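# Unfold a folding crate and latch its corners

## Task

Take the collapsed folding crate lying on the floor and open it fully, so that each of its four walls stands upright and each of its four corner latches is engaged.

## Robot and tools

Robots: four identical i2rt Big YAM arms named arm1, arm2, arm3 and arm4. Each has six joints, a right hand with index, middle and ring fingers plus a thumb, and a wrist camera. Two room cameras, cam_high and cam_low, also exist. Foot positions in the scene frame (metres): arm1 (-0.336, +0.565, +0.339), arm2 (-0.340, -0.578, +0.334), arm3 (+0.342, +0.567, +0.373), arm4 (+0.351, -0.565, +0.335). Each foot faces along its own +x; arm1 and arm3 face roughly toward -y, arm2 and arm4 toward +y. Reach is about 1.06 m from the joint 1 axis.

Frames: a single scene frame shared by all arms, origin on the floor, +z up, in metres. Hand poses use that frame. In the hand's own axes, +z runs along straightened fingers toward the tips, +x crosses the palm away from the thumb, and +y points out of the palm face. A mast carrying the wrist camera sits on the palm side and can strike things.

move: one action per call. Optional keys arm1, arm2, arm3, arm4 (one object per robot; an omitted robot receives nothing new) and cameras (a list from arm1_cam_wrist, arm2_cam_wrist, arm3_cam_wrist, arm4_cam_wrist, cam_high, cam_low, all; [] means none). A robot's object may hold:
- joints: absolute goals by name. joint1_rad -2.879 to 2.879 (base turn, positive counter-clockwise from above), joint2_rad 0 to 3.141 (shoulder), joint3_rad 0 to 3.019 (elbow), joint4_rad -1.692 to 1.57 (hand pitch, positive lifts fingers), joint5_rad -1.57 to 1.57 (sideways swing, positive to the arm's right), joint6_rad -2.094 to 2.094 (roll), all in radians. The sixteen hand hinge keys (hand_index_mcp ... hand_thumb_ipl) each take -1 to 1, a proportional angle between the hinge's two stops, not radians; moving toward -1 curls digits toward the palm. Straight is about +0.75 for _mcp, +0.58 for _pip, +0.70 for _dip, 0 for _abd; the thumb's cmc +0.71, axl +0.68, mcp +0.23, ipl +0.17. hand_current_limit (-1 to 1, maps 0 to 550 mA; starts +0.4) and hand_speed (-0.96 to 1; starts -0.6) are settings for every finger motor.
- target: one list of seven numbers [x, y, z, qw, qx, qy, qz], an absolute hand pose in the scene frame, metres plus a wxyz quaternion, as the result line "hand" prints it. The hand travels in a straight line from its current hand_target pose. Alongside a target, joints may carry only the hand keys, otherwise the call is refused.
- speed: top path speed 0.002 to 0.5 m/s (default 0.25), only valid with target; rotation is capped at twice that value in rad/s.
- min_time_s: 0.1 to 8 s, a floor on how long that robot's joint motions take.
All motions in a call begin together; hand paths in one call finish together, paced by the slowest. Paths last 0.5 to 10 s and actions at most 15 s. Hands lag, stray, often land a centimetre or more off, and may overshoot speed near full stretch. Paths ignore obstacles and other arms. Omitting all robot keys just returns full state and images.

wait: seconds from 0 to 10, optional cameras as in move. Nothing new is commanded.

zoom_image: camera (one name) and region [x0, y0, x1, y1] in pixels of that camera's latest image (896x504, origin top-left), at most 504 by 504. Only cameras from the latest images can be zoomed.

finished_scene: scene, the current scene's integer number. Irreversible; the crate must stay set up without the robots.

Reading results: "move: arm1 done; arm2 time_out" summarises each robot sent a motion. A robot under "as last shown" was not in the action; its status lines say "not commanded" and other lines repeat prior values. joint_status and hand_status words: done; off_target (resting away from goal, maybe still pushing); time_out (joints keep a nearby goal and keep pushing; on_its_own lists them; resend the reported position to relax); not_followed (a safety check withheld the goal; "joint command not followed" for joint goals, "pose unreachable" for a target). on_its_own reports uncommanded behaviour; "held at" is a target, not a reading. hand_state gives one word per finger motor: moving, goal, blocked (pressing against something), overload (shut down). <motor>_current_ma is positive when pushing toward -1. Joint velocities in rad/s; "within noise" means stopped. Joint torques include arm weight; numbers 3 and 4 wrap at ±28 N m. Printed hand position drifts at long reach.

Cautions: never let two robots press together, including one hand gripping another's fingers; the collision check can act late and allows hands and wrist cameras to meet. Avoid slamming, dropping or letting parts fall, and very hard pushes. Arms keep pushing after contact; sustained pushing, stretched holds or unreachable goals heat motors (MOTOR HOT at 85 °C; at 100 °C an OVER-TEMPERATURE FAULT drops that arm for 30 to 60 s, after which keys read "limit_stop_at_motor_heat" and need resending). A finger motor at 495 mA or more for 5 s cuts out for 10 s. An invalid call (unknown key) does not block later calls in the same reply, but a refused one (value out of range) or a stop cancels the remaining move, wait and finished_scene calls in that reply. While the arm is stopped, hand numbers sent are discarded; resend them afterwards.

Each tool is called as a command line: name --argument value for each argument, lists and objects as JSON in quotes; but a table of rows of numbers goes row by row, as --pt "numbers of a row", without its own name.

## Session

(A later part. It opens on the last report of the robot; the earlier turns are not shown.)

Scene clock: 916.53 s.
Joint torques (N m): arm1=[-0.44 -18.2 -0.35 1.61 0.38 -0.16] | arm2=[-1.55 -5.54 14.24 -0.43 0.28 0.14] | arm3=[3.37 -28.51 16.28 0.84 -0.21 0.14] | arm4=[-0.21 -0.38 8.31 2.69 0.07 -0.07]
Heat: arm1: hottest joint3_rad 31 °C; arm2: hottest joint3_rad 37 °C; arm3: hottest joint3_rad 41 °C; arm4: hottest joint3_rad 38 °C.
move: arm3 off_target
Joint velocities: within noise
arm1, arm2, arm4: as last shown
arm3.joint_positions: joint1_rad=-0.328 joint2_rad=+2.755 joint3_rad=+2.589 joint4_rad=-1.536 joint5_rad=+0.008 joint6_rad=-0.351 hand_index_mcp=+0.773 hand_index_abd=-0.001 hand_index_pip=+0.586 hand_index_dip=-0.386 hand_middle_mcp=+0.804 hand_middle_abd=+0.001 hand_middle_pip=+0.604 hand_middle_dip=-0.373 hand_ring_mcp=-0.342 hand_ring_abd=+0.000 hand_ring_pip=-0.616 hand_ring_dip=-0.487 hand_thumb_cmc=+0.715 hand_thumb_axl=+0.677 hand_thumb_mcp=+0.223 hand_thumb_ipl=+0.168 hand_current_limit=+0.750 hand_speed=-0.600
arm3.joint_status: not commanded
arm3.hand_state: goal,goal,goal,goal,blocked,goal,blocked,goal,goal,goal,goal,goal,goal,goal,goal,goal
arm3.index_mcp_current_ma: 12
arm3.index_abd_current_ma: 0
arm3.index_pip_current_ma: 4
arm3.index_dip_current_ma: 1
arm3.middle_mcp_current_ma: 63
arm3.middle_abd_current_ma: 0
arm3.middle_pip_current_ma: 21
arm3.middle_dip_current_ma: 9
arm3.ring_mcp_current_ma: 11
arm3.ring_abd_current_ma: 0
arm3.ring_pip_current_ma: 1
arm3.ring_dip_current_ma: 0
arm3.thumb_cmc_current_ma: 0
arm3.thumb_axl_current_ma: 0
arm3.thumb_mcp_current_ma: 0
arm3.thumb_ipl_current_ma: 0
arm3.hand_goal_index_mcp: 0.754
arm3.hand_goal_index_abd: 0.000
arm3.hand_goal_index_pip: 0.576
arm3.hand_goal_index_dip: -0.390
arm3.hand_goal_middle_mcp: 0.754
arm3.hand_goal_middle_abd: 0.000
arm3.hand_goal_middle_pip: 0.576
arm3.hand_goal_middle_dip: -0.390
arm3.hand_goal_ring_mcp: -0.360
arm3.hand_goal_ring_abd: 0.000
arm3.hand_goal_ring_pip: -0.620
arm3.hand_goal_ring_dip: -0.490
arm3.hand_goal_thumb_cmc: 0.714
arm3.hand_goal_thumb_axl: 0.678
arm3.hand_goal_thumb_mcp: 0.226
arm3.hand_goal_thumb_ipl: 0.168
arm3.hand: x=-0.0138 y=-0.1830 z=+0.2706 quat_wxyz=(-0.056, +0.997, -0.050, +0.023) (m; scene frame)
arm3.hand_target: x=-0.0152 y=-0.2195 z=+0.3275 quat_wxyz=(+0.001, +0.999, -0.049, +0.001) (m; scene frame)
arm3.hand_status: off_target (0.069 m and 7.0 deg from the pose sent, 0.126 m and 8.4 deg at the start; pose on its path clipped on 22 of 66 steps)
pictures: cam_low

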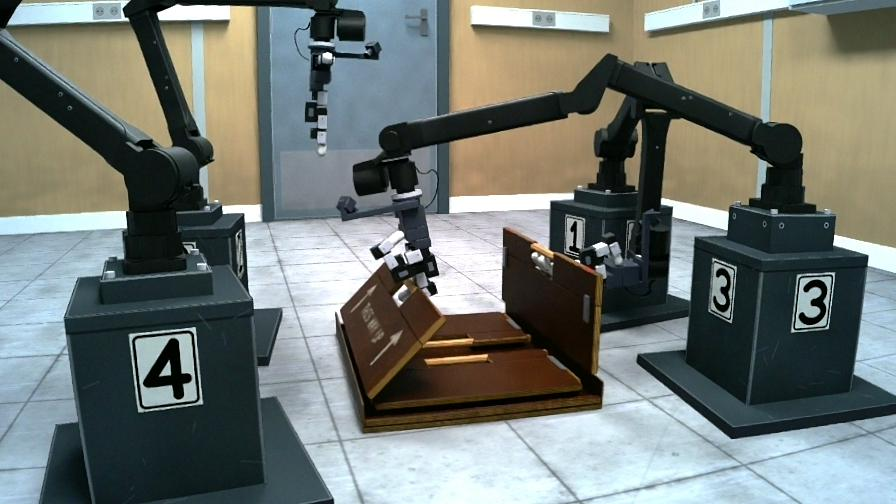

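move --arm3 '{"target": [-0.018, -0.230, 0.335, 0.1304, 0.9902, -0.0484, -0.0064], "speed": 0.1}'

move --arm3 '{"target": [-0.018, -0.258, 0.335, 0.2585, 0.9647, -0.0471, -0.0126], "speed": 0.1}' --cameras '["cam_low", "cam_high"]'

zoom_image --camera "cam_low" --region '[300, 180, 580, 420]'

Scene clock: 927.00 s.
Joint torques (N m): arm1=[-0.44 -18.26 -0.32 1.61 0.38 -0.16] | arm2=[-1.61 -5.54 14.24 -0.43 0.28 0.14] | arm3=[3.37 -27.28 11.44 4.04 -1.03 0.05] | arm4=[-0.09 -0.5 8.34 2.69 0.09 -0.07]
Heat: arm1: hottest joint3_rad 31 °C; arm2: hottest joint3_rad 38 °C; arm3: hottest joint3_rad 44 °C; arm4: hottest joint3_rad 38 °C.
move: arm3 off_target
Joint velocities: within noise
arm1.joint_positions: joint1_rad=+1.139 joint2_rad=+2.634 joint3_rad=+0.947 joint4_rad=+1.563 joint5_rad=+1.384 joint6_rad=+0.125 hand_index_mcp=+0.775 hand_index_abd=-0.003 hand_index_pip=+0.586 hand_index_dip=-0.031 hand_middle_mcp=+0.762 hand_middle_abd=-0.005 hand_middle_pip=+0.585 hand_middle_dip=-0.011 hand_ring_mcp=-0.358 hand_ring_abd=+0.001 hand_ring_pip=-0.620 hand_ring_dip=-0.487 hand_thumb_cmc=+0.721 hand_thumb_axl=+0.677 hand_thumb_mcp=+0.226 hand_thumb_ipl=+0.168 hand_current_limit=+0.750 hand_speed=-0.600
arm1.joint_status: not commanded
arm1.hand_state: blocked,goal,goal,goal,goal,goal,goal,blocked,goal,goal,goal,goal,goal,goal,goal,goal
arm1.index_mcp_current_ma: 10
arm1.index_abd_current_ma: 0
arm1.index_pip_current_ma: 2
arm1.index_dip_current_ma: 7
arm1.middle_mcp_current_ma: 2
arm1.middle_abd_current_ma: 0
arm1.middle_pip_current_ma: 2
arm1.middle_dip_current_ma: 28
arm1.ring_mcp_current_ma: 0
arm1.ring_abd_current_ma: 0
arm1.ring_pip_current_ma: 0
arm1.ring_dip_current_ma: 0
arm1.thumb_cmc_current_ma: 1
arm1.thumb_axl_current_ma: 0
arm1.thumb_mcp_current_ma: 0
arm1.thumb_ipl_current_ma: 0
arm1.hand_goal_index_mcp: 0.754
arm1.hand_goal_index_abd: 0.000
arm1.hand_goal_index_pip: 0.576
arm1.hand_goal_index_dip: -0.050
arm1.hand_goal_middle_mcp: 0.754
arm1.hand_goal_middle_abd: 0.000
arm1.hand_goal_middle_pip: 0.576
arm1.hand_goal_middle_dip: -0.050
arm1.hand_goal_ring_mcp: -0.360
arm1.hand_goal_ring_abd: 0.000
arm1.hand_goal_ring_pip: -0.620
arm1.hand_goal_ring_dip: -0.490
arm1.hand_goal_thumb_cmc: 0.714
arm1.hand_goal_thumb_axl: 0.678
arm1.hand_goal_thumb_mcp: 0.226
arm1.hand_goal_thumb_ipl: 0.168
arm1.hand: x=+0.0271 y=+0.2825 z=+0.2877 quat_wxyz=(+0.698, +0.715, -0.032, -0.026) (m; scene frame)
arm1.hand_target: x=+0.0202 y=+0.2781 z=+0.2889 quat_wxyz=(+0.698, +0.714, -0.037, -0.035) (m; scene frame)
arm1.hand_status: not commanded
arm2, arm4: as last shown
arm3.joint_positions: joint1_rad=-0.345 joint2_rad=+2.521 joint3_rad=+2.123 joint4_rad=-1.097 joint5_rad=-0.064 joint6_rad=-0.351 hand_index_mcp=+0.820 hand_index_abd=-0.009 hand_index_pip=+0.590 hand_index_dip=-0.387 hand_middle_mcp=+0.836 hand_middle_abd=+0.000 hand_middle_pip=+0.606 hand_middle_dip=-0.377 hand_ring_mcp=-0.342 hand_ring_abd=+0.000 hand_ring_pip=-0.616 hand_ring_dip=-0.487 hand_thumb_cmc=+0.715 hand_thumb_axl=+0.677 hand_thumb_mcp=+0.223 hand_thumb_ipl=+0.168 hand_current_limit=+0.750 hand_speed=-0.600
arm3.joint_status: not commanded
arm3.hand_state: blocked,goal,goal,goal,blocked,goal,blocked,goal,goal,goal,goal,goal,goal,goal,goal,goal
arm3.index_mcp_current_ma: 103
arm3.index_abd_current_ma: -2
arm3.index_pip_current_ma: 6
arm3.index_dip_current_ma: 1
arm3.middle_mcp_current_ma: 153
arm3.middle_abd_current_ma: 0
arm3.middle_pip_current_ma: 23
arm3.middle_dip_current_ma: 5
arm3.ring_mcp_current_ma: 11
arm3.ring_abd_current_ma: 0
arm3.ring_pip_current_ma: 1
arm3.ring_dip_current_ma: 0
arm3.thumb_cmc_current_ma: 0
arm3.thumb_axl_current_ma: 0
arm3.thumb_mcp_current_ma: 0
arm3.thumb_ipl_current_ma: 0
arm3.hand_goal_index_mcp: 0.754
arm3.hand_goal_index_abd: 0.000
arm3.hand_goal_index_pip: 0.576
arm3.hand_goal_index_dip: -0.390
arm3.hand_goal_middle_mcp: 0.754
arm3.hand_goal_middle_abd: 0.000
arm3.hand_goal_middle_pip: 0.576
arm3.hand_goal_middle_dip: -0.390
arm3.hand_goal_ring_mcp: -0.360
arm3.hand_goal_ring_abd: 0.000
arm3.hand_goal_ring_pip: -0.620
arm3.hand_goal_ring_dip: -0.490
arm3.hand_goal_thumb_cmc: 0.714
arm3.hand_goal_thumb_axl: 0.678
arm3.hand_goal_thumb_mcp: 0.226
arm3.hand_goal_thumb_ipl: 0.168
arm3.hand: x=-0.0145 y=-0.1805 z=+0.2880 quat_wxyz=(+0.052, +0.997, -0.058, +0.015) (m; scene frame)
arm3.hand_target: x=-0.0149 y=-0.2238 z=+0.3391 quat_wxyz=(+0.129, +0.990, -0.048, -0.005) (m; scene frame)
arm3.hand_status: off_target (0.068 m and 9.4 deg from the pose sent, 0.080 m and 21.7 deg at the start)
pictures: none

Scene clock: 929.03 s.
Joint torques (N m): arm1=[-0.5 -18.14 -0.35 1.59 0.38 -0.16] | arm2=[-1.55 -5.48 14.26 -0.44 0.28 0.14] | arm3=[2.49 -23.94 10.07 1.91 -0.25 0.12] | arm4=[-0.21 -0.44 8.31 2.67 0.09 -0.07]
Heat: arm1: hottest joint3_rad 31 °C; arm2: hottest joint3_rad 38 °C; arm3: hottest joint3_rad 44 °C; arm4: hottest joint3_rad 38 °C.
move: arm3 done
Joint velocities: within noise
arm1, arm2, arm4: as last shown
arm3.joint_positions: joint1_rad=-0.333 joint2_rad=+2.485 joint3_rad=+2.023 joint4_rad=-0.633 joint5_rad=-0.167 joint6_rad=-0.327 hand_index_mcp=+0.759 hand_index_abd=-0.003 hand_index_pip=+0.574 hand_index_dip=-0.393 hand_middle_mcp=+0.759 hand_middle_abd=-0.004 hand_middle_pip=+0.576 hand_middle_dip=-0.394 hand_ring_mcp=-0.342 hand_ring_abd=+0.000 hand_ring_pip=-0.618 hand_ring_dip=-0.487 hand_thumb_cmc=+0.716 hand_thumb_axl=+0.677 hand_thumb_mcp=+0.223 hand_thumb_ipl=+0.168 hand_current_limit=+0.750 hand_speed=-0.600
arm3.joint_status: not commanded
arm3.hand_state: goal,goal,goal,goal,goal,goal,goal,goal,goal,goal,goal,goal,goal,goal,goal,goal
arm3.index_mcp_current_ma: 1
arm3.index_abd_current_ma: 0
arm3.index_pip_current_ma: 0
arm3.index_dip_current_ma: 0
arm3.middle_mcp_current_ma: 1
arm3.middle_abd_current_ma: 0
arm3.middle_pip_current_ma: 0
arm3.middle_dip_current_ma: -1
arm3.ring_mcp_current_ma: 11
arm3.ring_abd_current_ma: 0
arm3.ring_pip_current_ma: 0
arm3.ring_dip_current_ma: 0
arm3.thumb_cmc_current_ma: 0
arm3.thumb_axl_current_ma: 0
arm3.thumb_mcp_current_ma: -1
arm3.thumb_ipl_current_ma: 0
arm3.hand_goal_index_mcp: 0.754
arm3.hand_goal_index_abd: 0.000
arm3.hand_goal_index_pip: 0.576
arm3.hand_goal_index_dip: -0.390
arm3.hand_goal_middle_mcp: 0.754
arm3.hand_goal_middle_abd: 0.000
arm3.hand_goal_middle_pip: 0.576
arm3.hand_goal_middle_dip: -0.390
arm3.hand_goal_ring_mcp: -0.360
arm3.hand_goal_ring_abd: 0.000
arm3.hand_goal_ring_pip: -0.620
arm3.hand_goal_ring_dip: -0.490
arm3.hand_goal_thumb_cmc: 0.714
arm3.hand_goal_thumb_axl: 0.678
arm3.hand_goal_thumb_mcp: 0.226
arm3.hand_goal_thumb_ipl: 0.168
arm3.hand: x=-0.0214 y=-0.2517 z=+0.3414 quat_wxyz=(+0.253, +0.966, -0.043, -0.014) (m; scene frame)
arm3.hand_target: x=-0.0177 y=-0.2577 z=+0.3352 quat_wxyz=(+0.258, +0.965, -0.047, -0.012) (m; scene frame)
arm3.hand_status: done (0.010 m and 0.8 deg from the pose sent, 0.091 m and 24.2 deg at the start)
pictures: cam_high, cam_low

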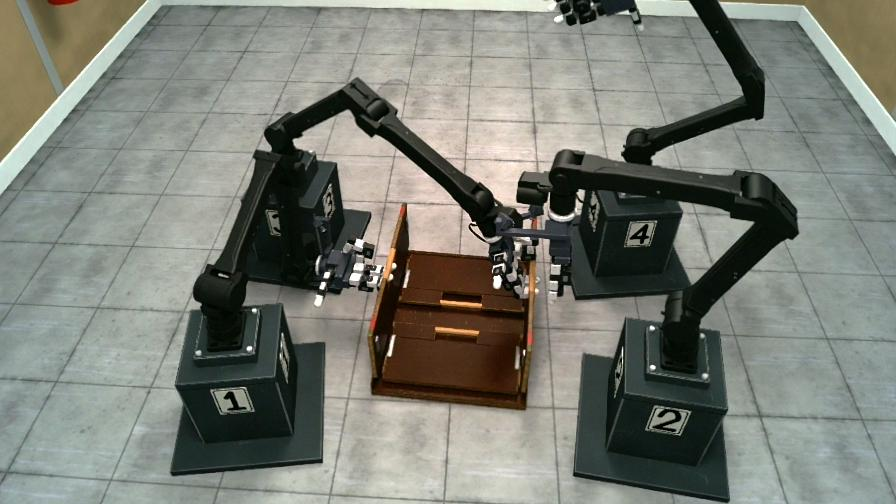

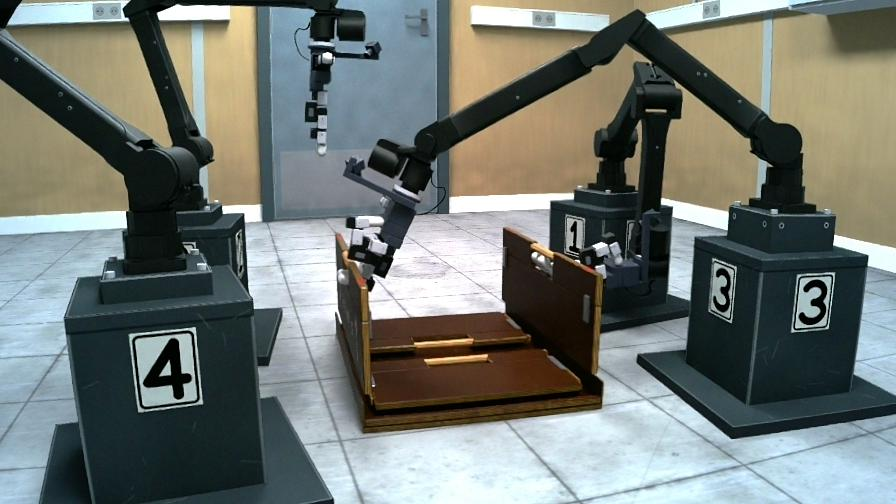

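Scaled by 1.800.

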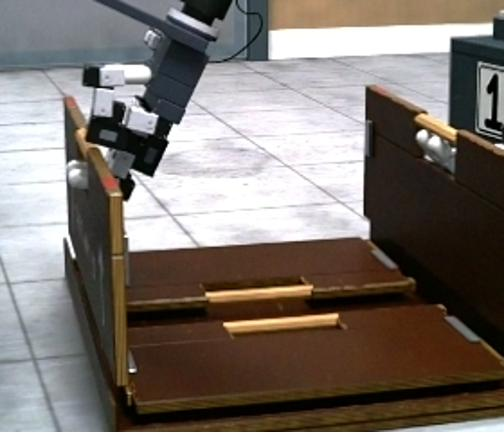

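move --arm3 '{"joints": {"hand_thumb_cmc": -0.5}}' --arm2 '{"target": [-0.235, -0.03, 0.46, 0, 0.0488, 0.9988, 0], "speed": 0.2, "joints": {"hand_thumb_cmc": -0.5}}'

move --arm2 '{"target": [-0.235, -0.03, 0.35, 0, 0.0488, 0.9988, 0], "speed": 0.15}' --cameras '["cam_low", "cam_high", "arm2_cam_wrist"]'

zoom_image --camera "cam_high" --region '[360, 180, 600, 420]'

Scene clock: 947.87 s.
Joint torques (N m): arm1=[-0.5 -18.2 -0.34 1.59 0.38 -0.16] | arm2=[-1.61 -9.93 13.12 0.24 0.22 0.12] | arm3=[2.49 -23.94 10.11 1.95 -0.32 0.14] | arm4=[-0.32 -0.5 8.32 2.67 0.08 -0.07]
Heat: arm1: hottest joint3_rad 31 °C; arm2: hottest joint3_rad 40 °C; arm3: hottest joint3_rad 44 °C; arm4: hottest joint3_rad 38 °C.
move: arm2 off_target; arm3 done
Joint velocities: within noise
arm1, arm4: as last shown
arm2.joint_positions: joint1_rad=-0.021 joint2_rad=+1.615 joint3_rad=+1.225 joint4_rad=-1.230 joint5_rad=-0.007 joint6_rad=-0.078 hand_index_mcp=+0.754 hand_index_abd=+0.000 hand_index_pip=+0.576 hand_index_dip=+0.694 hand_middle_mcp=+0.754 hand_middle_abd=-0.001 hand_middle_pip=+0.576 hand_middle_dip=+0.694 hand_ring_mcp=+0.754 hand_ring_abd=+0.001 hand_ring_pip=+0.577 hand_ring_dip=+0.693 hand_thumb_cmc=-0.498 hand_thumb_axl=+0.677 hand_thumb_mcp=+0.223 hand_thumb_ipl=+0.168 hand_current_limit=+0.750 hand_speed=-0.600
arm2.joint_status: all done
arm2.hand_state: goal,goal,goal,goal,goal,goal,goal,goal,goal,goal,goal,goal,goal,goal,goal,goal
arm2.index_mcp_current_ma: 0
arm2.index_abd_current_ma: 0
arm2.index_pip_current_ma: 0
arm2.index_dip_current_ma: 0
arm2.middle_mcp_current_ma: 0
arm2.middle_abd_current_ma: 0
arm2.middle_pip_current_ma: 0
arm2.middle_dip_current_ma: 0
arm2.ring_mcp_current_ma: 0
arm2.ring_abd_current_ma: 0
arm2.ring_pip_current_ma: 0
arm2.ring_dip_current_ma: 0
arm2.thumb_cmc_current_ma: 0
arm2.thumb_axl_current_ma: 0
arm2.thumb_mcp_current_ma: -1
arm2.thumb_ipl_current_ma: 0
arm2.hand_goal_index_mcp: 0.754
arm2.hand_goal_index_abd: 0.000
arm2.hand_goal_index_pip: 0.576
arm2.hand_goal_index_dip: 0.696
arm2.hand_goal_middle_mcp: 0.754
arm2.hand_goal_middle_abd: 0.000
arm2.hand_goal_middle_pip: 0.576
arm2.hand_goal_middle_dip: 0.696
arm2.hand_goal_ring_mcp: 0.754
arm2.hand_goal_ring_abd: 0.000
arm2.hand_goal_ring_pip: 0.578
arm2.hand_goal_ring_dip: 0.696
arm2.hand_goal_thumb_cmc: -0.500
arm2.hand_goal_thumb_axl: 0.678
arm2.hand_goal_thumb_mcp: 0.226
arm2.hand_goal_thumb_ipl: 0.168
arm2.hand: x=-0.2366 y=-0.0540 z=+0.4437 quat_wxyz=(-0.005, +0.045, +0.999, -0.023) (m; scene frame)
arm2.hand_target: x=-0.2353 y=-0.0314 z=+0.4604 quat_wxyz=(+0.000, +0.049, +0.999, +0.000) (m; scene frame)
arm2.hand_status: off_target (0.029 m and 2.7 deg from the pose sent, 0.188 m and 2.2 deg at the start)
arm3.joint_positions: joint1_rad=-0.333 joint2_rad=+2.485 joint3_rad=+2.023 joint4_rad=-0.633 joint5_rad=-0.167 joint6_rad=-0.327 hand_index_mcp=+0.759 hand_index_abd=-0.003 hand_index_pip=+0.574 hand_index_dip=-0.393 hand_middle_mcp=+0.759 hand_middle_abd=-0.003 hand_middle_pip=+0.576 hand_middle_dip=-0.394 hand_ring_mcp=-0.342 hand_ring_abd=+0.000 hand_ring_pip=-0.618 hand_ring_dip=-0.487 hand_thumb_cmc=-0.497 hand_thumb_axl=+0.677 hand_thumb_mcp=+0.223 hand_thumb_ipl=+0.168 hand_current_limit=+0.750 hand_speed=-0.600
arm3.joint_status: all done
arm3.hand_state: goal,goal,goal,goal,goal,goal,goal,goal,goal,goal,goal,goal,goal,goal,goal,goal
arm3.index_mcp_current_ma: 1
arm3.index_abd_current_ma: 0
arm3.index_pip_current_ma: 0
arm3.index_dip_current_ma: 0
arm3.middle_mcp_current_ma: 1
arm3.middle_abd_current_ma: 0
arm3.middle_pip_current_ma: 0
arm3.middle_dip_current_ma: -1
arm3.ring_mcp_current_ma: 11
arm3.ring_abd_current_ma: 0
arm3.ring_pip_current_ma: 0
arm3.ring_dip_current_ma: 0
arm3.thumb_cmc_current_ma: 1
arm3.thumb_axl_current_ma: 0
arm3.thumb_mcp_current_ma: -1
arm3.thumb_ipl_current_ma: 0
arm3.hand_goal_index_mcp: 0.754
arm3.hand_goal_index_abd: 0.000
arm3.hand_goal_index_pip: 0.576
arm3.hand_goal_index_dip: -0.390
arm3.hand_goal_middle_mcp: 0.754
arm3.hand_goal_middle_abd: 0.000
arm3.hand_goal_middle_pip: 0.576
arm3.hand_goal_middle_dip: -0.390
arm3.hand_goal_ring_mcp: -0.360
arm3.hand_goal_ring_abd: 0.000
arm3.hand_goal_ring_pip: -0.620
arm3.hand_goal_ring_dip: -0.490
arm3.hand_goal_thumb_cmc: -0.500
arm3.hand_goal_thumb_axl: 0.678
arm3.hand_goal_thumb_mcp: 0.226
arm3.hand_goal_thumb_ipl: 0.168
arm3.hand: x=-0.0215 y=-0.2517 z=+0.3414 quat_wxyz=(+0.253, +0.966, -0.044, -0.014) (m; scene frame)
arm3.hand_target: x=-0.0177 y=-0.2577 z=+0.3352 quat_wxyz=(+0.258, +0.965, -0.047, -0.012) (m; scene frame)
arm3.hand_status: not commanded
pictures: none

Scene clock: 949.37 s.
Joint torques (N m): arm1=[-0.5 -18.2 -0.31 1.61 0.38 -0.16] | arm2=[-1.61 -10.75 7.49 0.46 0.23 0.13] | arm3=[2.55 -23.94 10.11 1.96 -0.32 0.14] | arm4=[-0.21 -0.44 8.29 2.69 0.08 -0.07]
Heat: arm1: hottest joint3_rad 31 °C; arm2: hottest joint3_rad 40 °C; arm3: hottest joint3_rad 44 °C; arm4: hottest joint3_rad 38 °C.
move: arm2 off_target
Joint velocities: within noise
arm1, arm3, arm4: as last shown
arm2.joint_positions: joint1_rad=-0.021 joint2_rad=+1.753 joint3_rad=+1.147 joint4_rad=-0.952 joint5_rad=-0.007 joint6_rad=-0.078 hand_index_mcp=+0.754 hand_index_abd=+0.000 hand_index_pip=+0.576 hand_index_dip=+0.694 hand_middle_mcp=+0.754 hand_middle_abd=-0.001 hand_middle_pip=+0.576 hand_middle_dip=+0.694 hand_ring_mcp=+0.754 hand_ring_abd=+0.001 hand_ring_pip=+0.577 hand_ring_dip=+0.693 hand_thumb_cmc=-0.498 hand_thumb_axl=+0.677 hand_thumb_mcp=+0.223 hand_thumb_ipl=+0.168 hand_current_limit=+0.750 hand_speed=-0.600
arm2.joint_status: not commanded
arm2.hand_state: goal,goal,goal,goal,goal,goal,goal,goal,goal,goal,goal,goal,goal,goal,goal,goal
arm2.index_mcp_current_ma: 0
arm2.index_abd_current_ma: 0
arm2.index_pip_current_ma: 0
arm2.index_dip_current_ma: 0
arm2.middle_mcp_current_ma: 0
arm2.middle_abd_current_ma: 0
arm2.middle_pip_current_ma: 0
arm2.middle_dip_current_ma: 0
arm2.ring_mcp_current_ma: 0
arm2.ring_abd_current_ma: 0
arm2.ring_pip_current_ma: 0
arm2.ring_dip_current_ma: 0
arm2.thumb_cmc_current_ma: 0
arm2.thumb_axl_current_ma: 0
arm2.thumb_mcp_current_ma: -1
arm2.thumb_ipl_current_ma: 0
arm2.hand_goal_index_mcp: 0.754
arm2.hand_goal_index_abd: 0.000
arm2.hand_goal_index_pip: 0.576
arm2.hand_goal_index_dip: 0.696
arm2.hand_goal_middle_mcp: 0.754
arm2.hand_goal_middle_abd: 0.000
arm2.hand_goal_middle_pip: 0.576
arm2.hand_goal_middle_dip: 0.696
arm2.hand_goal_ring_mcp: 0.754
arm2.hand_goal_ring_abd: 0.000
arm2.hand_goal_ring_pip: 0.578
arm2.hand_goal_ring_dip: 0.696
arm2.hand_goal_thumb_cmc: -0.500
arm2.hand_goal_thumb_axl: 0.678
arm2.hand_goal_thumb_mcp: 0.226
arm2.hand_goal_thumb_ipl: 0.168
arm2.hand: x=-0.2317 y=-0.0272 z=+0.3611 quat_wxyz=(-0.001, +0.045, +0.999, +0.008) (m; scene frame)
arm2.hand_target: x=-0.2349 y=-0.0302 z=+0.3502 quat_wxyz=(+0.000, +0.049, +0.999, +0.000) (m; scene frame)
arm2.hand_status: off_target (0.012 m and 1.0 deg from the pose sent, 0.097 m and 2.7 deg at the start)
pictures: arm2_cam_wrist, cam_high, cam_low

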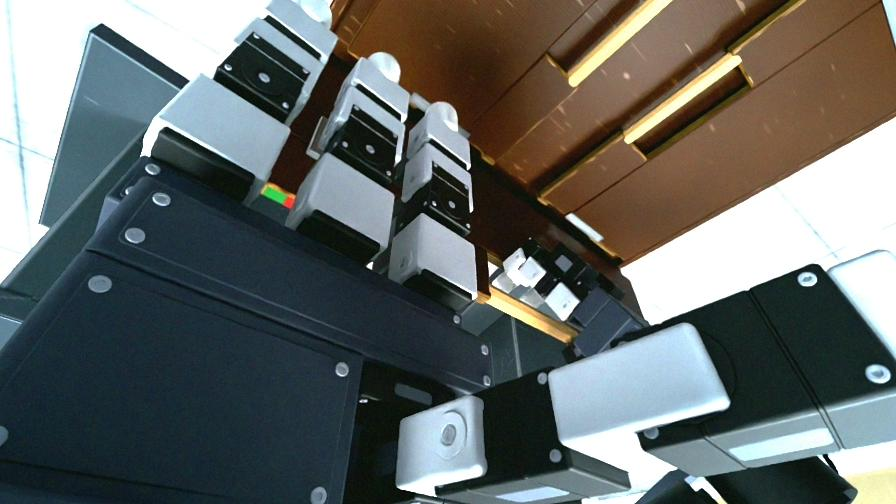

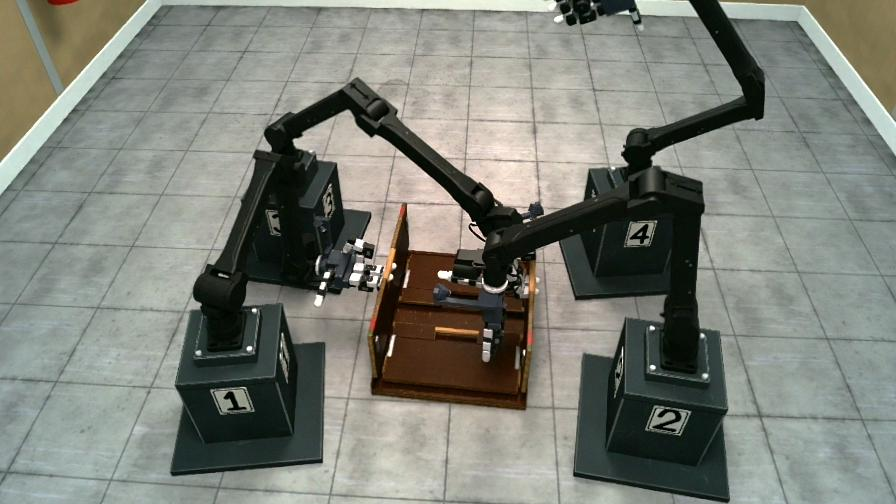

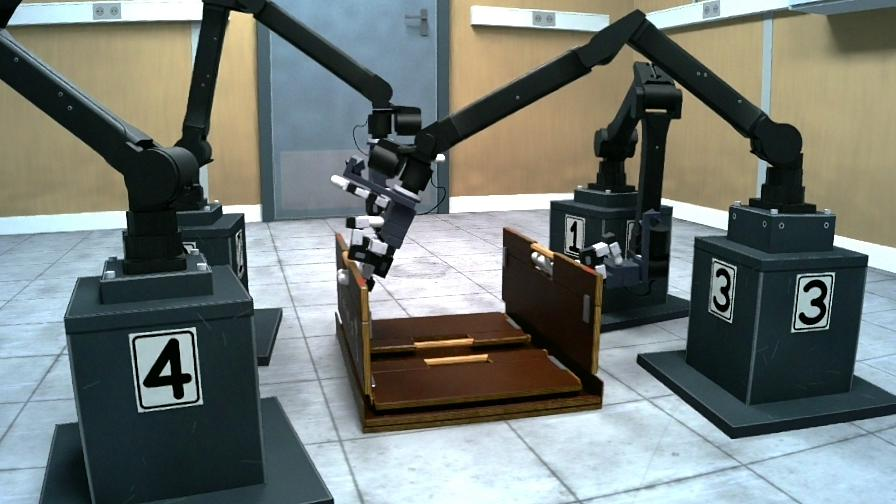

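Scaled by 2.100.

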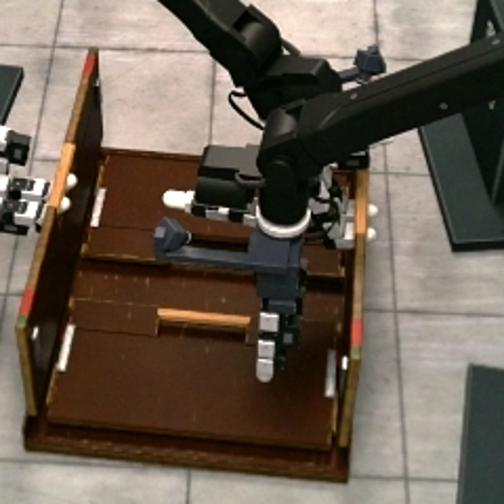

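move --arm2 '{"target": [-0.235, -0.035, 0.255, 0, 0.0488, 0.9988, 0], "speed": 0.12}'

move --arm2 '{"target": [-0.235, -0.105, 0.255, 0, 0.0488, 0.9988, 0], "speed": 0.06}' --cameras '["cam_low", "cam_high", "arm2_cam_wrist"]'

zoom_image --camera "cam_high" --region '[360, 180, 600, 420]'

Scene clock: 954.67 s.
Joint torques (N m): arm1=[-0.38 -18.2 -0.32 1.59 0.37 -0.15] | arm2=[-1.73 -11.11 6.06 0.46 0.22 0.12] | arm3=[2.55 -24 10.11 1.95 -0.32 0.14] | arm4=[-0.09 -0.5 8.34 2.69 0.08 -0.07]
Heat: arm1: hottest joint3_rad 31 °C; arm2: hottest joint3_rad 39 °C; arm3: hottest joint3_rad 44 °C; arm4: hottest joint3_rad 38 °C.
move: arm2 off_target
Joint velocities: within noise
arm1, arm3, arm4: as last shown
arm2.joint_positions: joint1_rad=-0.021 joint2_rad=+1.916 joint3_rad=+1.074 joint4_rad=-0.712 joint5_rad=-0.007 joint6_rad=-0.078 hand_index_mcp=+0.754 hand_index_abd=+0.000 hand_index_pip=+0.576 hand_index_dip=+0.694 hand_middle_mcp=+0.754 hand_middle_abd=-0.001 hand_middle_pip=+0.576 hand_middle_dip=+0.694 hand_ring_mcp=+0.754 hand_ring_abd=+0.001 hand_ring_pip=+0.577 hand_ring_dip=+0.693 hand_thumb_cmc=-0.498 hand_thumb_axl=+0.677 hand_thumb_mcp=+0.223 hand_thumb_ipl=+0.168 hand_current_limit=+0.750 hand_speed=-0.600
arm2.joint_status: not commanded
arm2.hand_state: goal,goal,goal,goal,goal,goal,goal,goal,goal,goal,goal,goal,goal,goal,goal,goal
arm2.index_mcp_current_ma: 0
arm2.index_abd_current_ma: 0
arm2.index_pip_current_ma: 0
arm2.index_dip_current_ma: 0
arm2.middle_mcp_current_ma: 0
arm2.middle_abd_current_ma: 0
arm2.middle_pip_current_ma: 0
arm2.middle_dip_current_ma: 0
arm2.ring_mcp_current_ma: 0
arm2.ring_abd_current_ma: 0
arm2.ring_pip_current_ma: 0
arm2.ring_dip_current_ma: 0
arm2.thumb_cmc_current_ma: 0
arm2.thumb_axl_current_ma: 0
arm2.thumb_mcp_current_ma: -1
arm2.thumb_ipl_current_ma: 0
arm2.hand_goal_index_mcp: 0.754
arm2.hand_goal_index_abd: 0.000
arm2.hand_goal_index_pip: 0.576
arm2.hand_goal_index_dip: 0.696
arm2.hand_goal_middle_mcp: 0.754
arm2.hand_goal_middle_abd: 0.000
arm2.hand_goal_middle_pip: 0.576
arm2.hand_goal_middle_dip: 0.696
arm2.hand_goal_ring_mcp: 0.754
arm2.hand_goal_ring_abd: 0.000
arm2.hand_goal_ring_pip: 0.578
arm2.hand_goal_ring_dip: 0.696
arm2.hand_goal_thumb_cmc: -0.500
arm2.hand_goal_thumb_axl: 0.678
arm2.hand_goal_thumb_mcp: 0.226
arm2.hand_goal_thumb_ipl: 0.168
arm2.hand: x=-0.2317 y=-0.0292 z=+0.2674 quat_wxyz=(-0.001, +0.045, +0.999, +0.009) (m; scene frame)
arm2.hand_target: x=-0.2349 y=-0.0352 z=+0.2553 quat_wxyz=(+0.000, +0.049, +0.999, +0.000) (m; scene frame)
arm2.hand_status: off_target (0.014 m and 1.2 deg from the pose sent, 0.106 m and 1.0 deg at the start)
pictures: none

Scene clock: 956.40 s.
Joint torques (N m): arm1=[-0.5 -18.2 -0.34 1.58 0.37 -0.15] | arm2=[-3.49 -11.05 4.14 -0.2 0.21 -0.18] | arm3=[2.55 -23.88 10.1 1.95 -0.31 0.14] | arm4=[-0.09 -0.44 8.34 2.67 0.08 -0.06]
Heat: arm1: hottest joint3_rad 31 °C; arm2: hottest joint3_rad 39 °C; arm3: hottest joint3_rad 44 °C; arm4: hottest joint3_rad 38 °C.
move: arm2 off_target
Joint velocities: within noise
arm1, arm3, arm4: as last shown
arm2.joint_positions: joint1_rad=-0.026 joint2_rad=+1.822 joint3_rad=+0.878 joint4_rad=-0.603 joint5_rad=-0.007 joint6_rad=-0.078 hand_index_mcp=+0.754 hand_index_abd=+0.000 hand_index_pip=+0.576 hand_index_dip=+0.694 hand_middle_mcp=+0.729 hand_middle_abd=-0.001 hand_middle_pip=+0.576 hand_middle_dip=+0.694 hand_ring_mcp=+0.754 hand_ring_abd=+0.001 hand_ring_pip=+0.577 hand_ring_dip=+0.693 hand_thumb_cmc=-0.498 hand_thumb_axl=+0.677 hand_thumb_mcp=+0.223 hand_thumb_ipl=+0.168 hand_current_limit=+0.750 hand_speed=-0.600
arm2.joint_status: not commanded
arm2.hand_state: goal,goal,goal,goal,blocked,goal,goal,goal,goal,goal,goal,goal,goal,goal,goal,goal
arm2.index_mcp_current_ma: 0
arm2.index_abd_current_ma: 0
arm2.index_pip_current_ma: 0
arm2.index_dip_current_ma: 0
arm2.middle_mcp_current_ma: -20
arm2.middle_abd_current_ma: 0
arm2.middle_pip_current_ma: 0
arm2.middle_dip_current_ma: 0
arm2.ring_mcp_current_ma: 0
arm2.ring_abd_current_ma: 0
arm2.ring_pip_current_ma: 0
arm2.ring_dip_current_ma: 0
arm2.thumb_cmc_current_ma: 0
arm2.thumb_axl_current_ma: 0
arm2.thumb_mcp_current_ma: -1
arm2.thumb_ipl_current_ma: 0
arm2.hand_goal_index_mcp: 0.754
arm2.hand_goal_index_abd: 0.000
arm2.hand_goal_index_pip: 0.576
arm2.hand_goal_index_dip: 0.696
arm2.hand_goal_middle_mcp: 0.754
arm2.hand_goal_middle_abd: 0.000
arm2.hand_goal_middle_pip: 0.576
arm2.hand_goal_middle_dip: 0.696
arm2.hand_goal_ring_mcp: 0.754
arm2.hand_goal_ring_abd: 0.000
arm2.hand_goal_ring_pip: 0.578
arm2.hand_goal_ring_dip: 0.696
arm2.hand_goal_thumb_cmc: -0.500
arm2.hand_goal_thumb_axl: 0.678
arm2.hand_goal_thumb_mcp: 0.226
arm2.hand_goal_thumb_ipl: 0.168
arm2.hand: x=-0.2392 y=-0.0897 z=+0.2602 quat_wxyz=(+0.000, +0.047, +0.999, +0.013) (m; scene frame)
arm2.hand_target: x=-0.2354 y=-0.1048 z=+0.2549 quat_wxyz=(+0.000, +0.049, +0.999, +0.000) (m; scene frame)
arm2.hand_status: off_target (0.017 m and 1.5 deg from the pose sent, 0.077 m and 1.2 deg at the start)
arm3.hand: x=-0.0215 y=-0.2518 z=+0.3415 quat_wxyz=(+0.253, +0.966, -0.044, -0.014) (m; scene frame)
arm3.hand_target: x=-0.0178 y=-0.2577 z=+0.3352 quat_wxyz=(+0.258, +0.965, -0.047, -0.013) (m; scene frame)
pictures: arm2_cam_wrist, cam_high, cam_low

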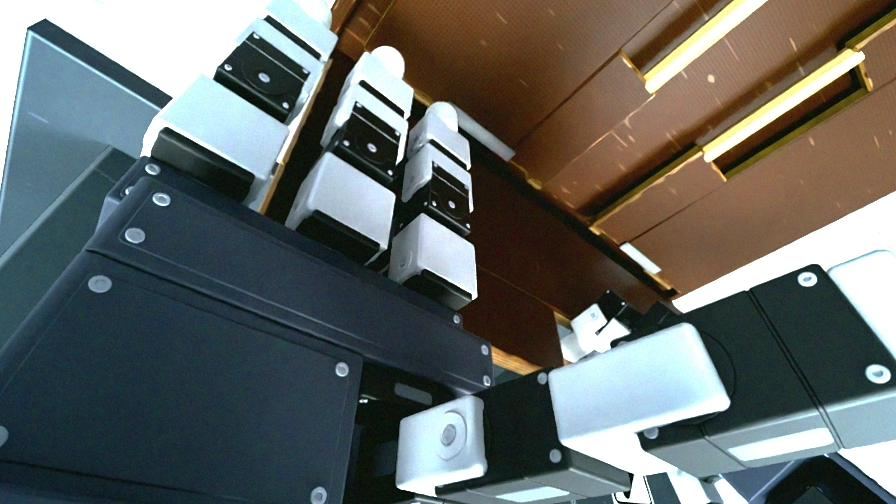

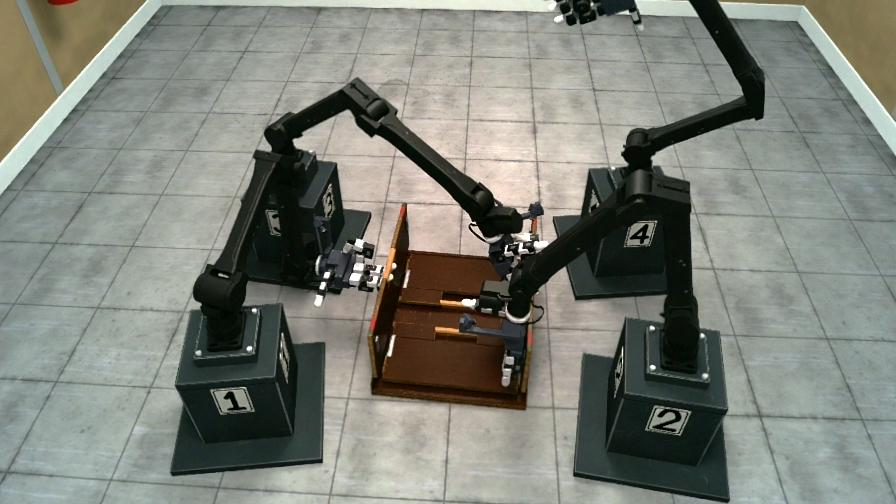

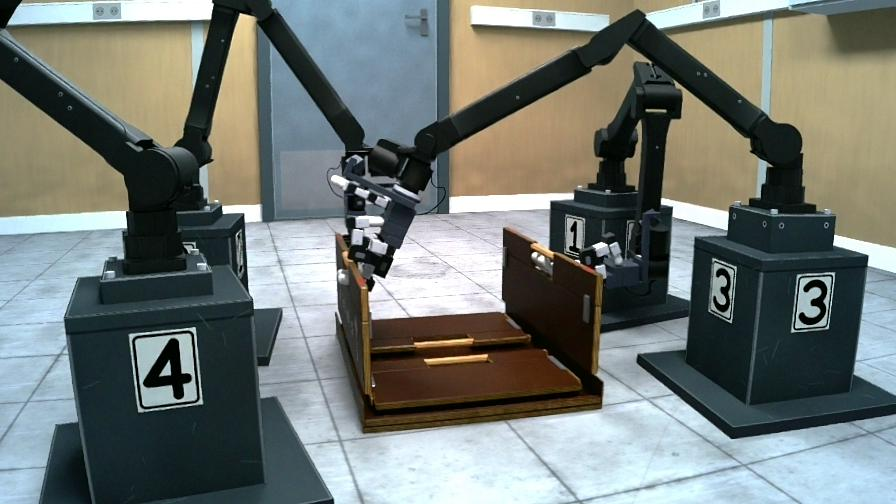

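Scaled by 2.100.

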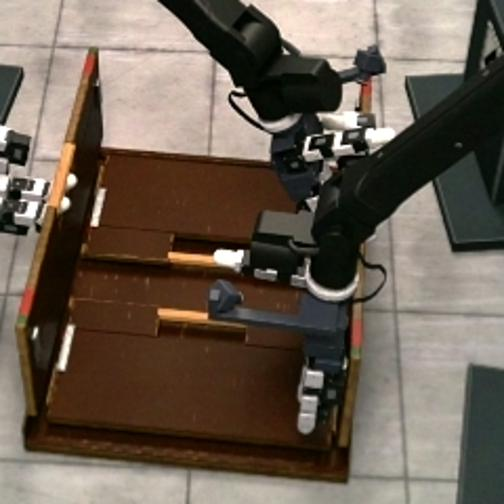

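move --arm2 '{"target": [-0.235, -0.120, 0.253, 0, 0.0488, 0.9988, 0], "speed": 0.06}'

move --arm3 '{"target": [-0.018, -0.215, 0.322, 0.2585, 0.9647, -0.0471, -0.0126], "speed": 0.06}' --cameras '["cam_low", "cam_high"]'

zoom_image --camera "cam_low" --region '[300, 180, 480, 440]'

zoom_image --camera "cam_high" --region '[440, 180, 600, 420]'

Scene clock: 963.87 s.
Joint torques (N m): arm1=[-0.44 -18.26 -0.32 1.59 0.38 -0.16] | arm2=[-3.96 -10.64 3.32 -0.81 0.21 -0.18] | arm3=[2.55 -23.94 10.13 1.96 -0.32 0.14] | arm4=[-0.09 -0.44 8.32 2.69 0.08 -0.07]
Heat: arm1: hottest joint3_rad 31 °C; arm2: hottest joint3_rad 38 °C; arm3: hottest joint3_rad 43 °C; arm4: hottest joint3_rad 38 °C.
move: arm2 off_target
Joint velocities: within noise
arm1, arm3: as last shown
arm2.joint_positions: joint1_rad=-0.028 joint2_rad=+1.798 joint3_rad=+0.846 joint4_rad=-0.566 joint5_rad=-0.007 joint6_rad=-0.086 hand_index_mcp=+0.748 hand_index_abd=+0.000 hand_index_pip=+0.576 hand_index_dip=+0.694 hand_middle_mcp=+0.711 hand_middle_abd=-0.001 hand_middle_pip=+0.576 hand_middle_dip=+0.694 hand_ring_mcp=+0.754 hand_ring_abd=+0.001 hand_ring_pip=+0.577 hand_ring_dip=+0.693 hand_thumb_cmc=-0.498 hand_thumb_axl=+0.677 hand_thumb_mcp=+0.223 hand_thumb_ipl=+0.168 hand_current_limit=+0.750 hand_speed=-0.600
arm2.joint_status: not commanded
arm2.hand_state: goal,goal,goal,goal,blocked,goal,goal,goal,goal,goal,goal,goal,goal,goal,goal,goal
arm2.index_mcp_current_ma: -2
arm2.index_abd_current_ma: 0
arm2.index_pip_current_ma: 0
arm2.index_dip_current_ma: 0
arm2.middle_mcp_current_ma: -50
arm2.middle_abd_current_ma: 0
arm2.middle_pip_current_ma: 0
arm2.middle_dip_current_ma: 0
arm2.ring_mcp_current_ma: 0
arm2.ring_abd_current_ma: 0
arm2.ring_pip_current_ma: 0
arm2.ring_dip_current_ma: 0
arm2.thumb_cmc_current_ma: 0
arm2.thumb_axl_current_ma: 0
arm2.thumb_mcp_current_ma: -1
arm2.thumb_ipl_current_ma: 0
arm2.hand_goal_index_mcp: 0.754
arm2.hand_goal_index_abd: 0.000
arm2.hand_goal_index_pip: 0.576
arm2.hand_goal_index_dip: 0.696
arm2.hand_goal_middle_mcp: 0.754
arm2.hand_goal_middle_abd: 0.000
arm2.hand_goal_middle_pip: 0.576
arm2.hand_goal_middle_dip: 0.696
arm2.hand_goal_ring_mcp: 0.754
arm2.hand_goal_ring_abd: 0.000
arm2.hand_goal_ring_pip: 0.578
arm2.hand_goal_ring_dip: 0.696
arm2.hand_goal_thumb_cmc: -0.500
arm2.hand_goal_thumb_axl: 0.678
arm2.hand_goal_thumb_mcp: 0.226
arm2.hand_goal_thumb_ipl: 0.168
arm2.hand: x=-0.2399 y=-0.0933 z=+0.2646 quat_wxyz=(+0.002, +0.044, +0.999, +0.027) (m; scene frame)
arm2.hand_target: x=-0.2357 y=-0.1194 z=+0.2531 quat_wxyz=(+0.000, +0.049, +0.999, +0.000) (m; scene frame)
arm2.hand_status: off_target (0.029 m and 3.2 deg from the pose sent, 0.031 m and 1.5 deg at the start)
arm4.joint_positions: joint1_rad=-0.396 joint2_rad=+0.649 joint3_rad=+1.460 joint4_rad=-1.301 joint5_rad=-0.067 joint6_rad=+1.212 hand_index_mcp=+0.754 hand_index_abd=+0.001 hand_index_pip=+0.577 hand_index_dip=+0.696 hand_middle_mcp=+0.754 hand_middle_abd=+0.001 hand_middle_pip=+0.577 hand_middle_dip=+0.696 hand_ring_mcp=+0.754 hand_ring_abd=+0.001 hand_ring_pip=+0.577 hand_ring_dip=+0.696 hand_thumb_cmc=+0.714 hand_thumb_axl=+0.677 hand_thumb_mcp=+0.226 hand_thumb_ipl=+0.168 hand_current_limit=+0.400 hand_speed=-0.600
arm4.joint_status: not commanded
arm4.hand_state: goal,goal,goal,goal,goal,goal,goal,goal,goal,goal,goal,goal,goal,goal,goal,goal
arm4.index_mcp_current_ma: 0
arm4.index_abd_current_ma: 0
arm4.index_pip_current_ma: 0
arm4.index_dip_current_ma: 0
arm4.middle_mcp_current_ma: 0
arm4.middle_abd_current_ma: 0
arm4.middle_pip_current_ma: 0
arm4.middle_dip_current_ma: 0
arm4.ring_mcp_current_ma: 0
arm4.ring_abd_current_ma: 0
arm4.ring_pip_current_ma: 0
arm4.ring_dip_current_ma: 0
arm4.thumb_cmc_current_ma: 0
arm4.thumb_axl_current_ma: 0
arm4.thumb_mcp_current_ma: 0
arm4.thumb_ipl_current_ma: 0
arm4.hand_goal_index_mcp: 0.754
arm4.hand_goal_index_abd: 0.000
arm4.hand_goal_index_pip: 0.576
arm4.hand_goal_index_dip: 0.696
arm4.hand_goal_middle_mcp: 0.754
arm4.hand_goal_middle_abd: 0.000
arm4.hand_goal_middle_pip: 0.576
arm4.hand_goal_middle_dip: 0.696
arm4.hand_goal_ring_mcp: 0.754
arm4.hand_goal_ring_abd: 0.000
arm4.hand_goal_ring_pip: 0.576
arm4.hand_goal_ring_dip: 0.696
arm4.hand_goal_thumb_cmc: 0.714
arm4.hand_goal_thumb_axl: 0.678
arm4.hand_goal_thumb_mcp: 0.226
arm4.hand_goal_thumb_ipl: 0.168
arm4.hand: x=+0.4848 y=-0.3435 z=+0.9157 quat_wxyz=(-0.258, +0.561, +0.646, +0.448) (m; scene frame)
arm4.hand_target: x=+0.4839 y=-0.3462 z=+0.9292 quat_wxyz=(-0.264, +0.555, +0.641, +0.460) (m; scene frame)
arm4.hand_status: not commanded
pictures: none

Scene clock: 965.27 s.
Joint torques (N m): arm1=[-0.44 -18.2 -0.32 1.59 0.38 -0.16] | arm2=[-4.07 -10.64 3.38 -0.73 0.21 -0.16] | arm3=[0.79 -24.35 7.43 1.25 -0.3 -0.08] | arm4=[-0.15 -0.44 8.32 2.66 0.08 -0.08]
Heat: arm1: hottest joint3_rad 31 °C; arm2: hottest joint3_rad 38 °C; arm3: hottest joint3_rad 43 °C; arm4: hottest joint3_rad 38 °C.
move: arm3 off_target
Joint velocities: within noise
arm1, arm2, arm4: as last shown
arm2.hand: x=-0.2399 y=-0.0935 z=+0.2647 quat_wxyz=(+0.002, +0.044, +0.999, +0.027) (m; scene frame)
arm2.hand_target: x=-0.2357 y=-0.1195 z=+0.2531 quat_wxyz=(+0.000, +0.049, +0.999, +0.000) (m; scene frame)
arm3.joint_positions: joint1_rad=-0.338 joint2_rad=+2.422 joint3_rad=+1.848 joint4_rad=-0.496 joint5_rad=-0.180 joint6_rad=-0.327 hand_index_mcp=+0.735 hand_index_abd=+0.002 hand_index_pip=+0.564 hand_index_dip=-0.396 hand_middle_mcp=+0.736 hand_middle_abd=+0.002 hand_middle_pip=+0.563 hand_middle_dip=-0.397 hand_ring_mcp=-0.342 hand_ring_abd=+0.000 hand_ring_pip=-0.618 hand_ring_dip=-0.487 hand_thumb_cmc=-0.497 hand_thumb_axl=+0.677 hand_thumb_mcp=+0.223 hand_thumb_ipl=+0.168 hand_current_limit=+0.750 hand_speed=-0.600
arm3.joint_status: not commanded
arm3.hand_state: goal,goal,goal,goal,goal,goal,goal,goal,goal,goal,goal,goal,goal,goal,goal,goal
arm3.index_mcp_current_ma: -11
arm3.index_abd_current_ma: 0
arm3.index_pip_current_ma: -4
arm3.index_dip_current_ma: -1
arm3.middle_mcp_current_ma: -11
arm3.middle_abd_current_ma: 0
arm3.middle_pip_current_ma: -5
arm3.middle_dip_current_ma: -2
arm3.ring_mcp_current_ma: 11
arm3.ring_abd_current_ma: 0
arm3.ring_pip_current_ma: 0
arm3.ring_dip_current_ma: 0
arm3.thumb_cmc_current_ma: 0
arm3.thumb_axl_current_ma: 0
arm3.thumb_mcp_current_ma: -1
arm3.thumb_ipl_current_ma: 0
arm3.hand_goal_index_mcp: 0.754
arm3.hand_goal_index_abd: 0.000
arm3.hand_goal_index_pip: 0.576
arm3.hand_goal_index_dip: -0.390
arm3.hand_goal_middle_mcp: 0.754
arm3.hand_goal_middle_abd: 0.000
arm3.hand_goal_middle_pip: 0.576
arm3.hand_goal_middle_dip: -0.390
arm3.hand_goal_ring_mcp: -0.360
arm3.hand_goal_ring_abd: 0.000
arm3.hand_goal_ring_pip: -0.620
arm3.hand_goal_ring_dip: -0.490
arm3.hand_goal_thumb_cmc: -0.500
arm3.hand_goal_thumb_axl: 0.678
arm3.hand_goal_thumb_mcp: 0.226
arm3.hand_goal_thumb_ipl: 0.168
arm3.hand: x=-0.0103 y=-0.2252 z=+0.3300 quat_wxyz=(+0.266, +0.963, -0.043, -0.013) (m; scene frame)
arm3.hand_target: x=-0.0180 y=-0.2151 z=+0.3222 quat_wxyz=(+0.259, +0.965, -0.047, -0.013) (m; scene frame)
arm3.hand_status: off_target (0.015 m and 1.0 deg from the pose sent, 0.042 m and 0.8 deg at the start)
pictures: cam_high, cam_low

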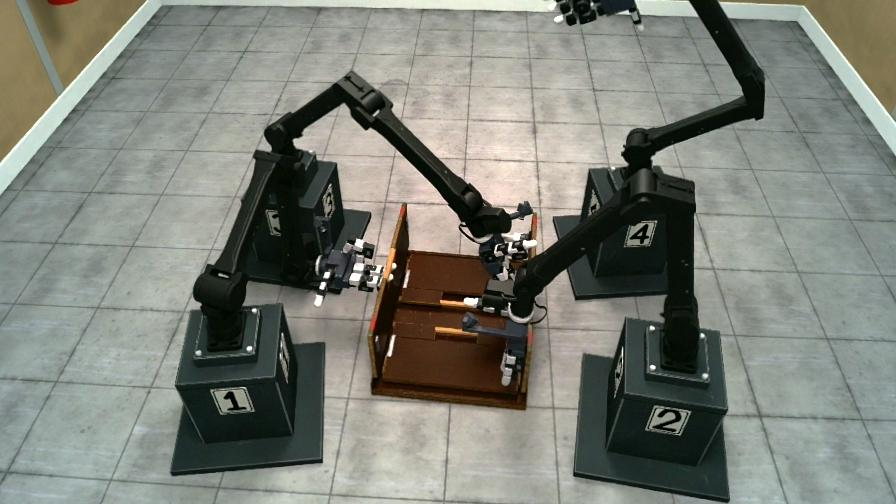

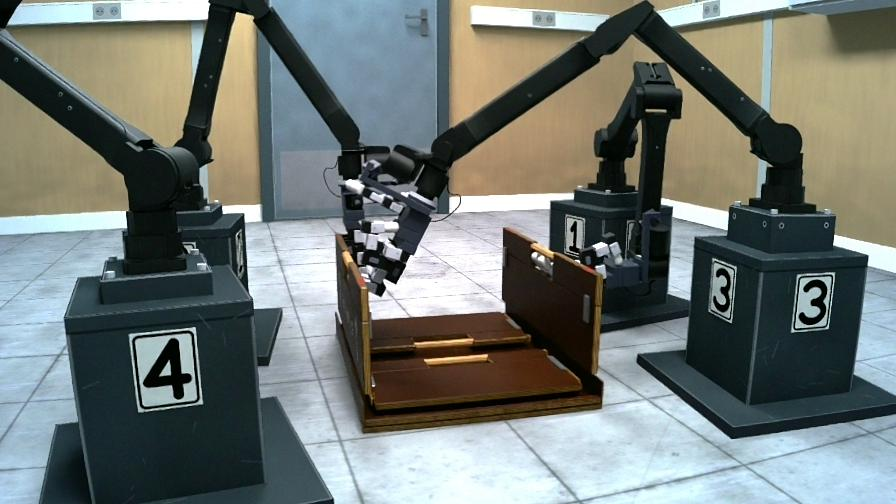

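Scaled by 1.938.

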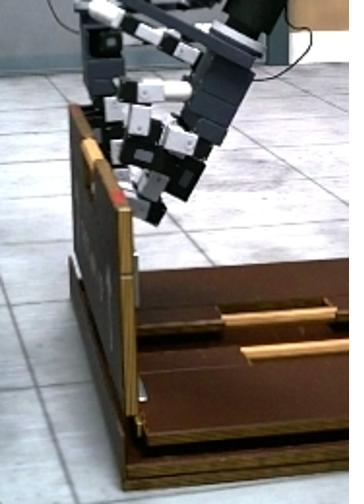

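Scaled by 2.100.

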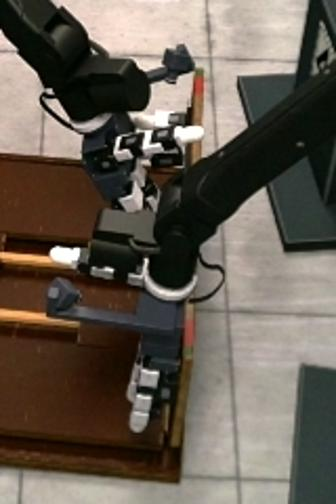

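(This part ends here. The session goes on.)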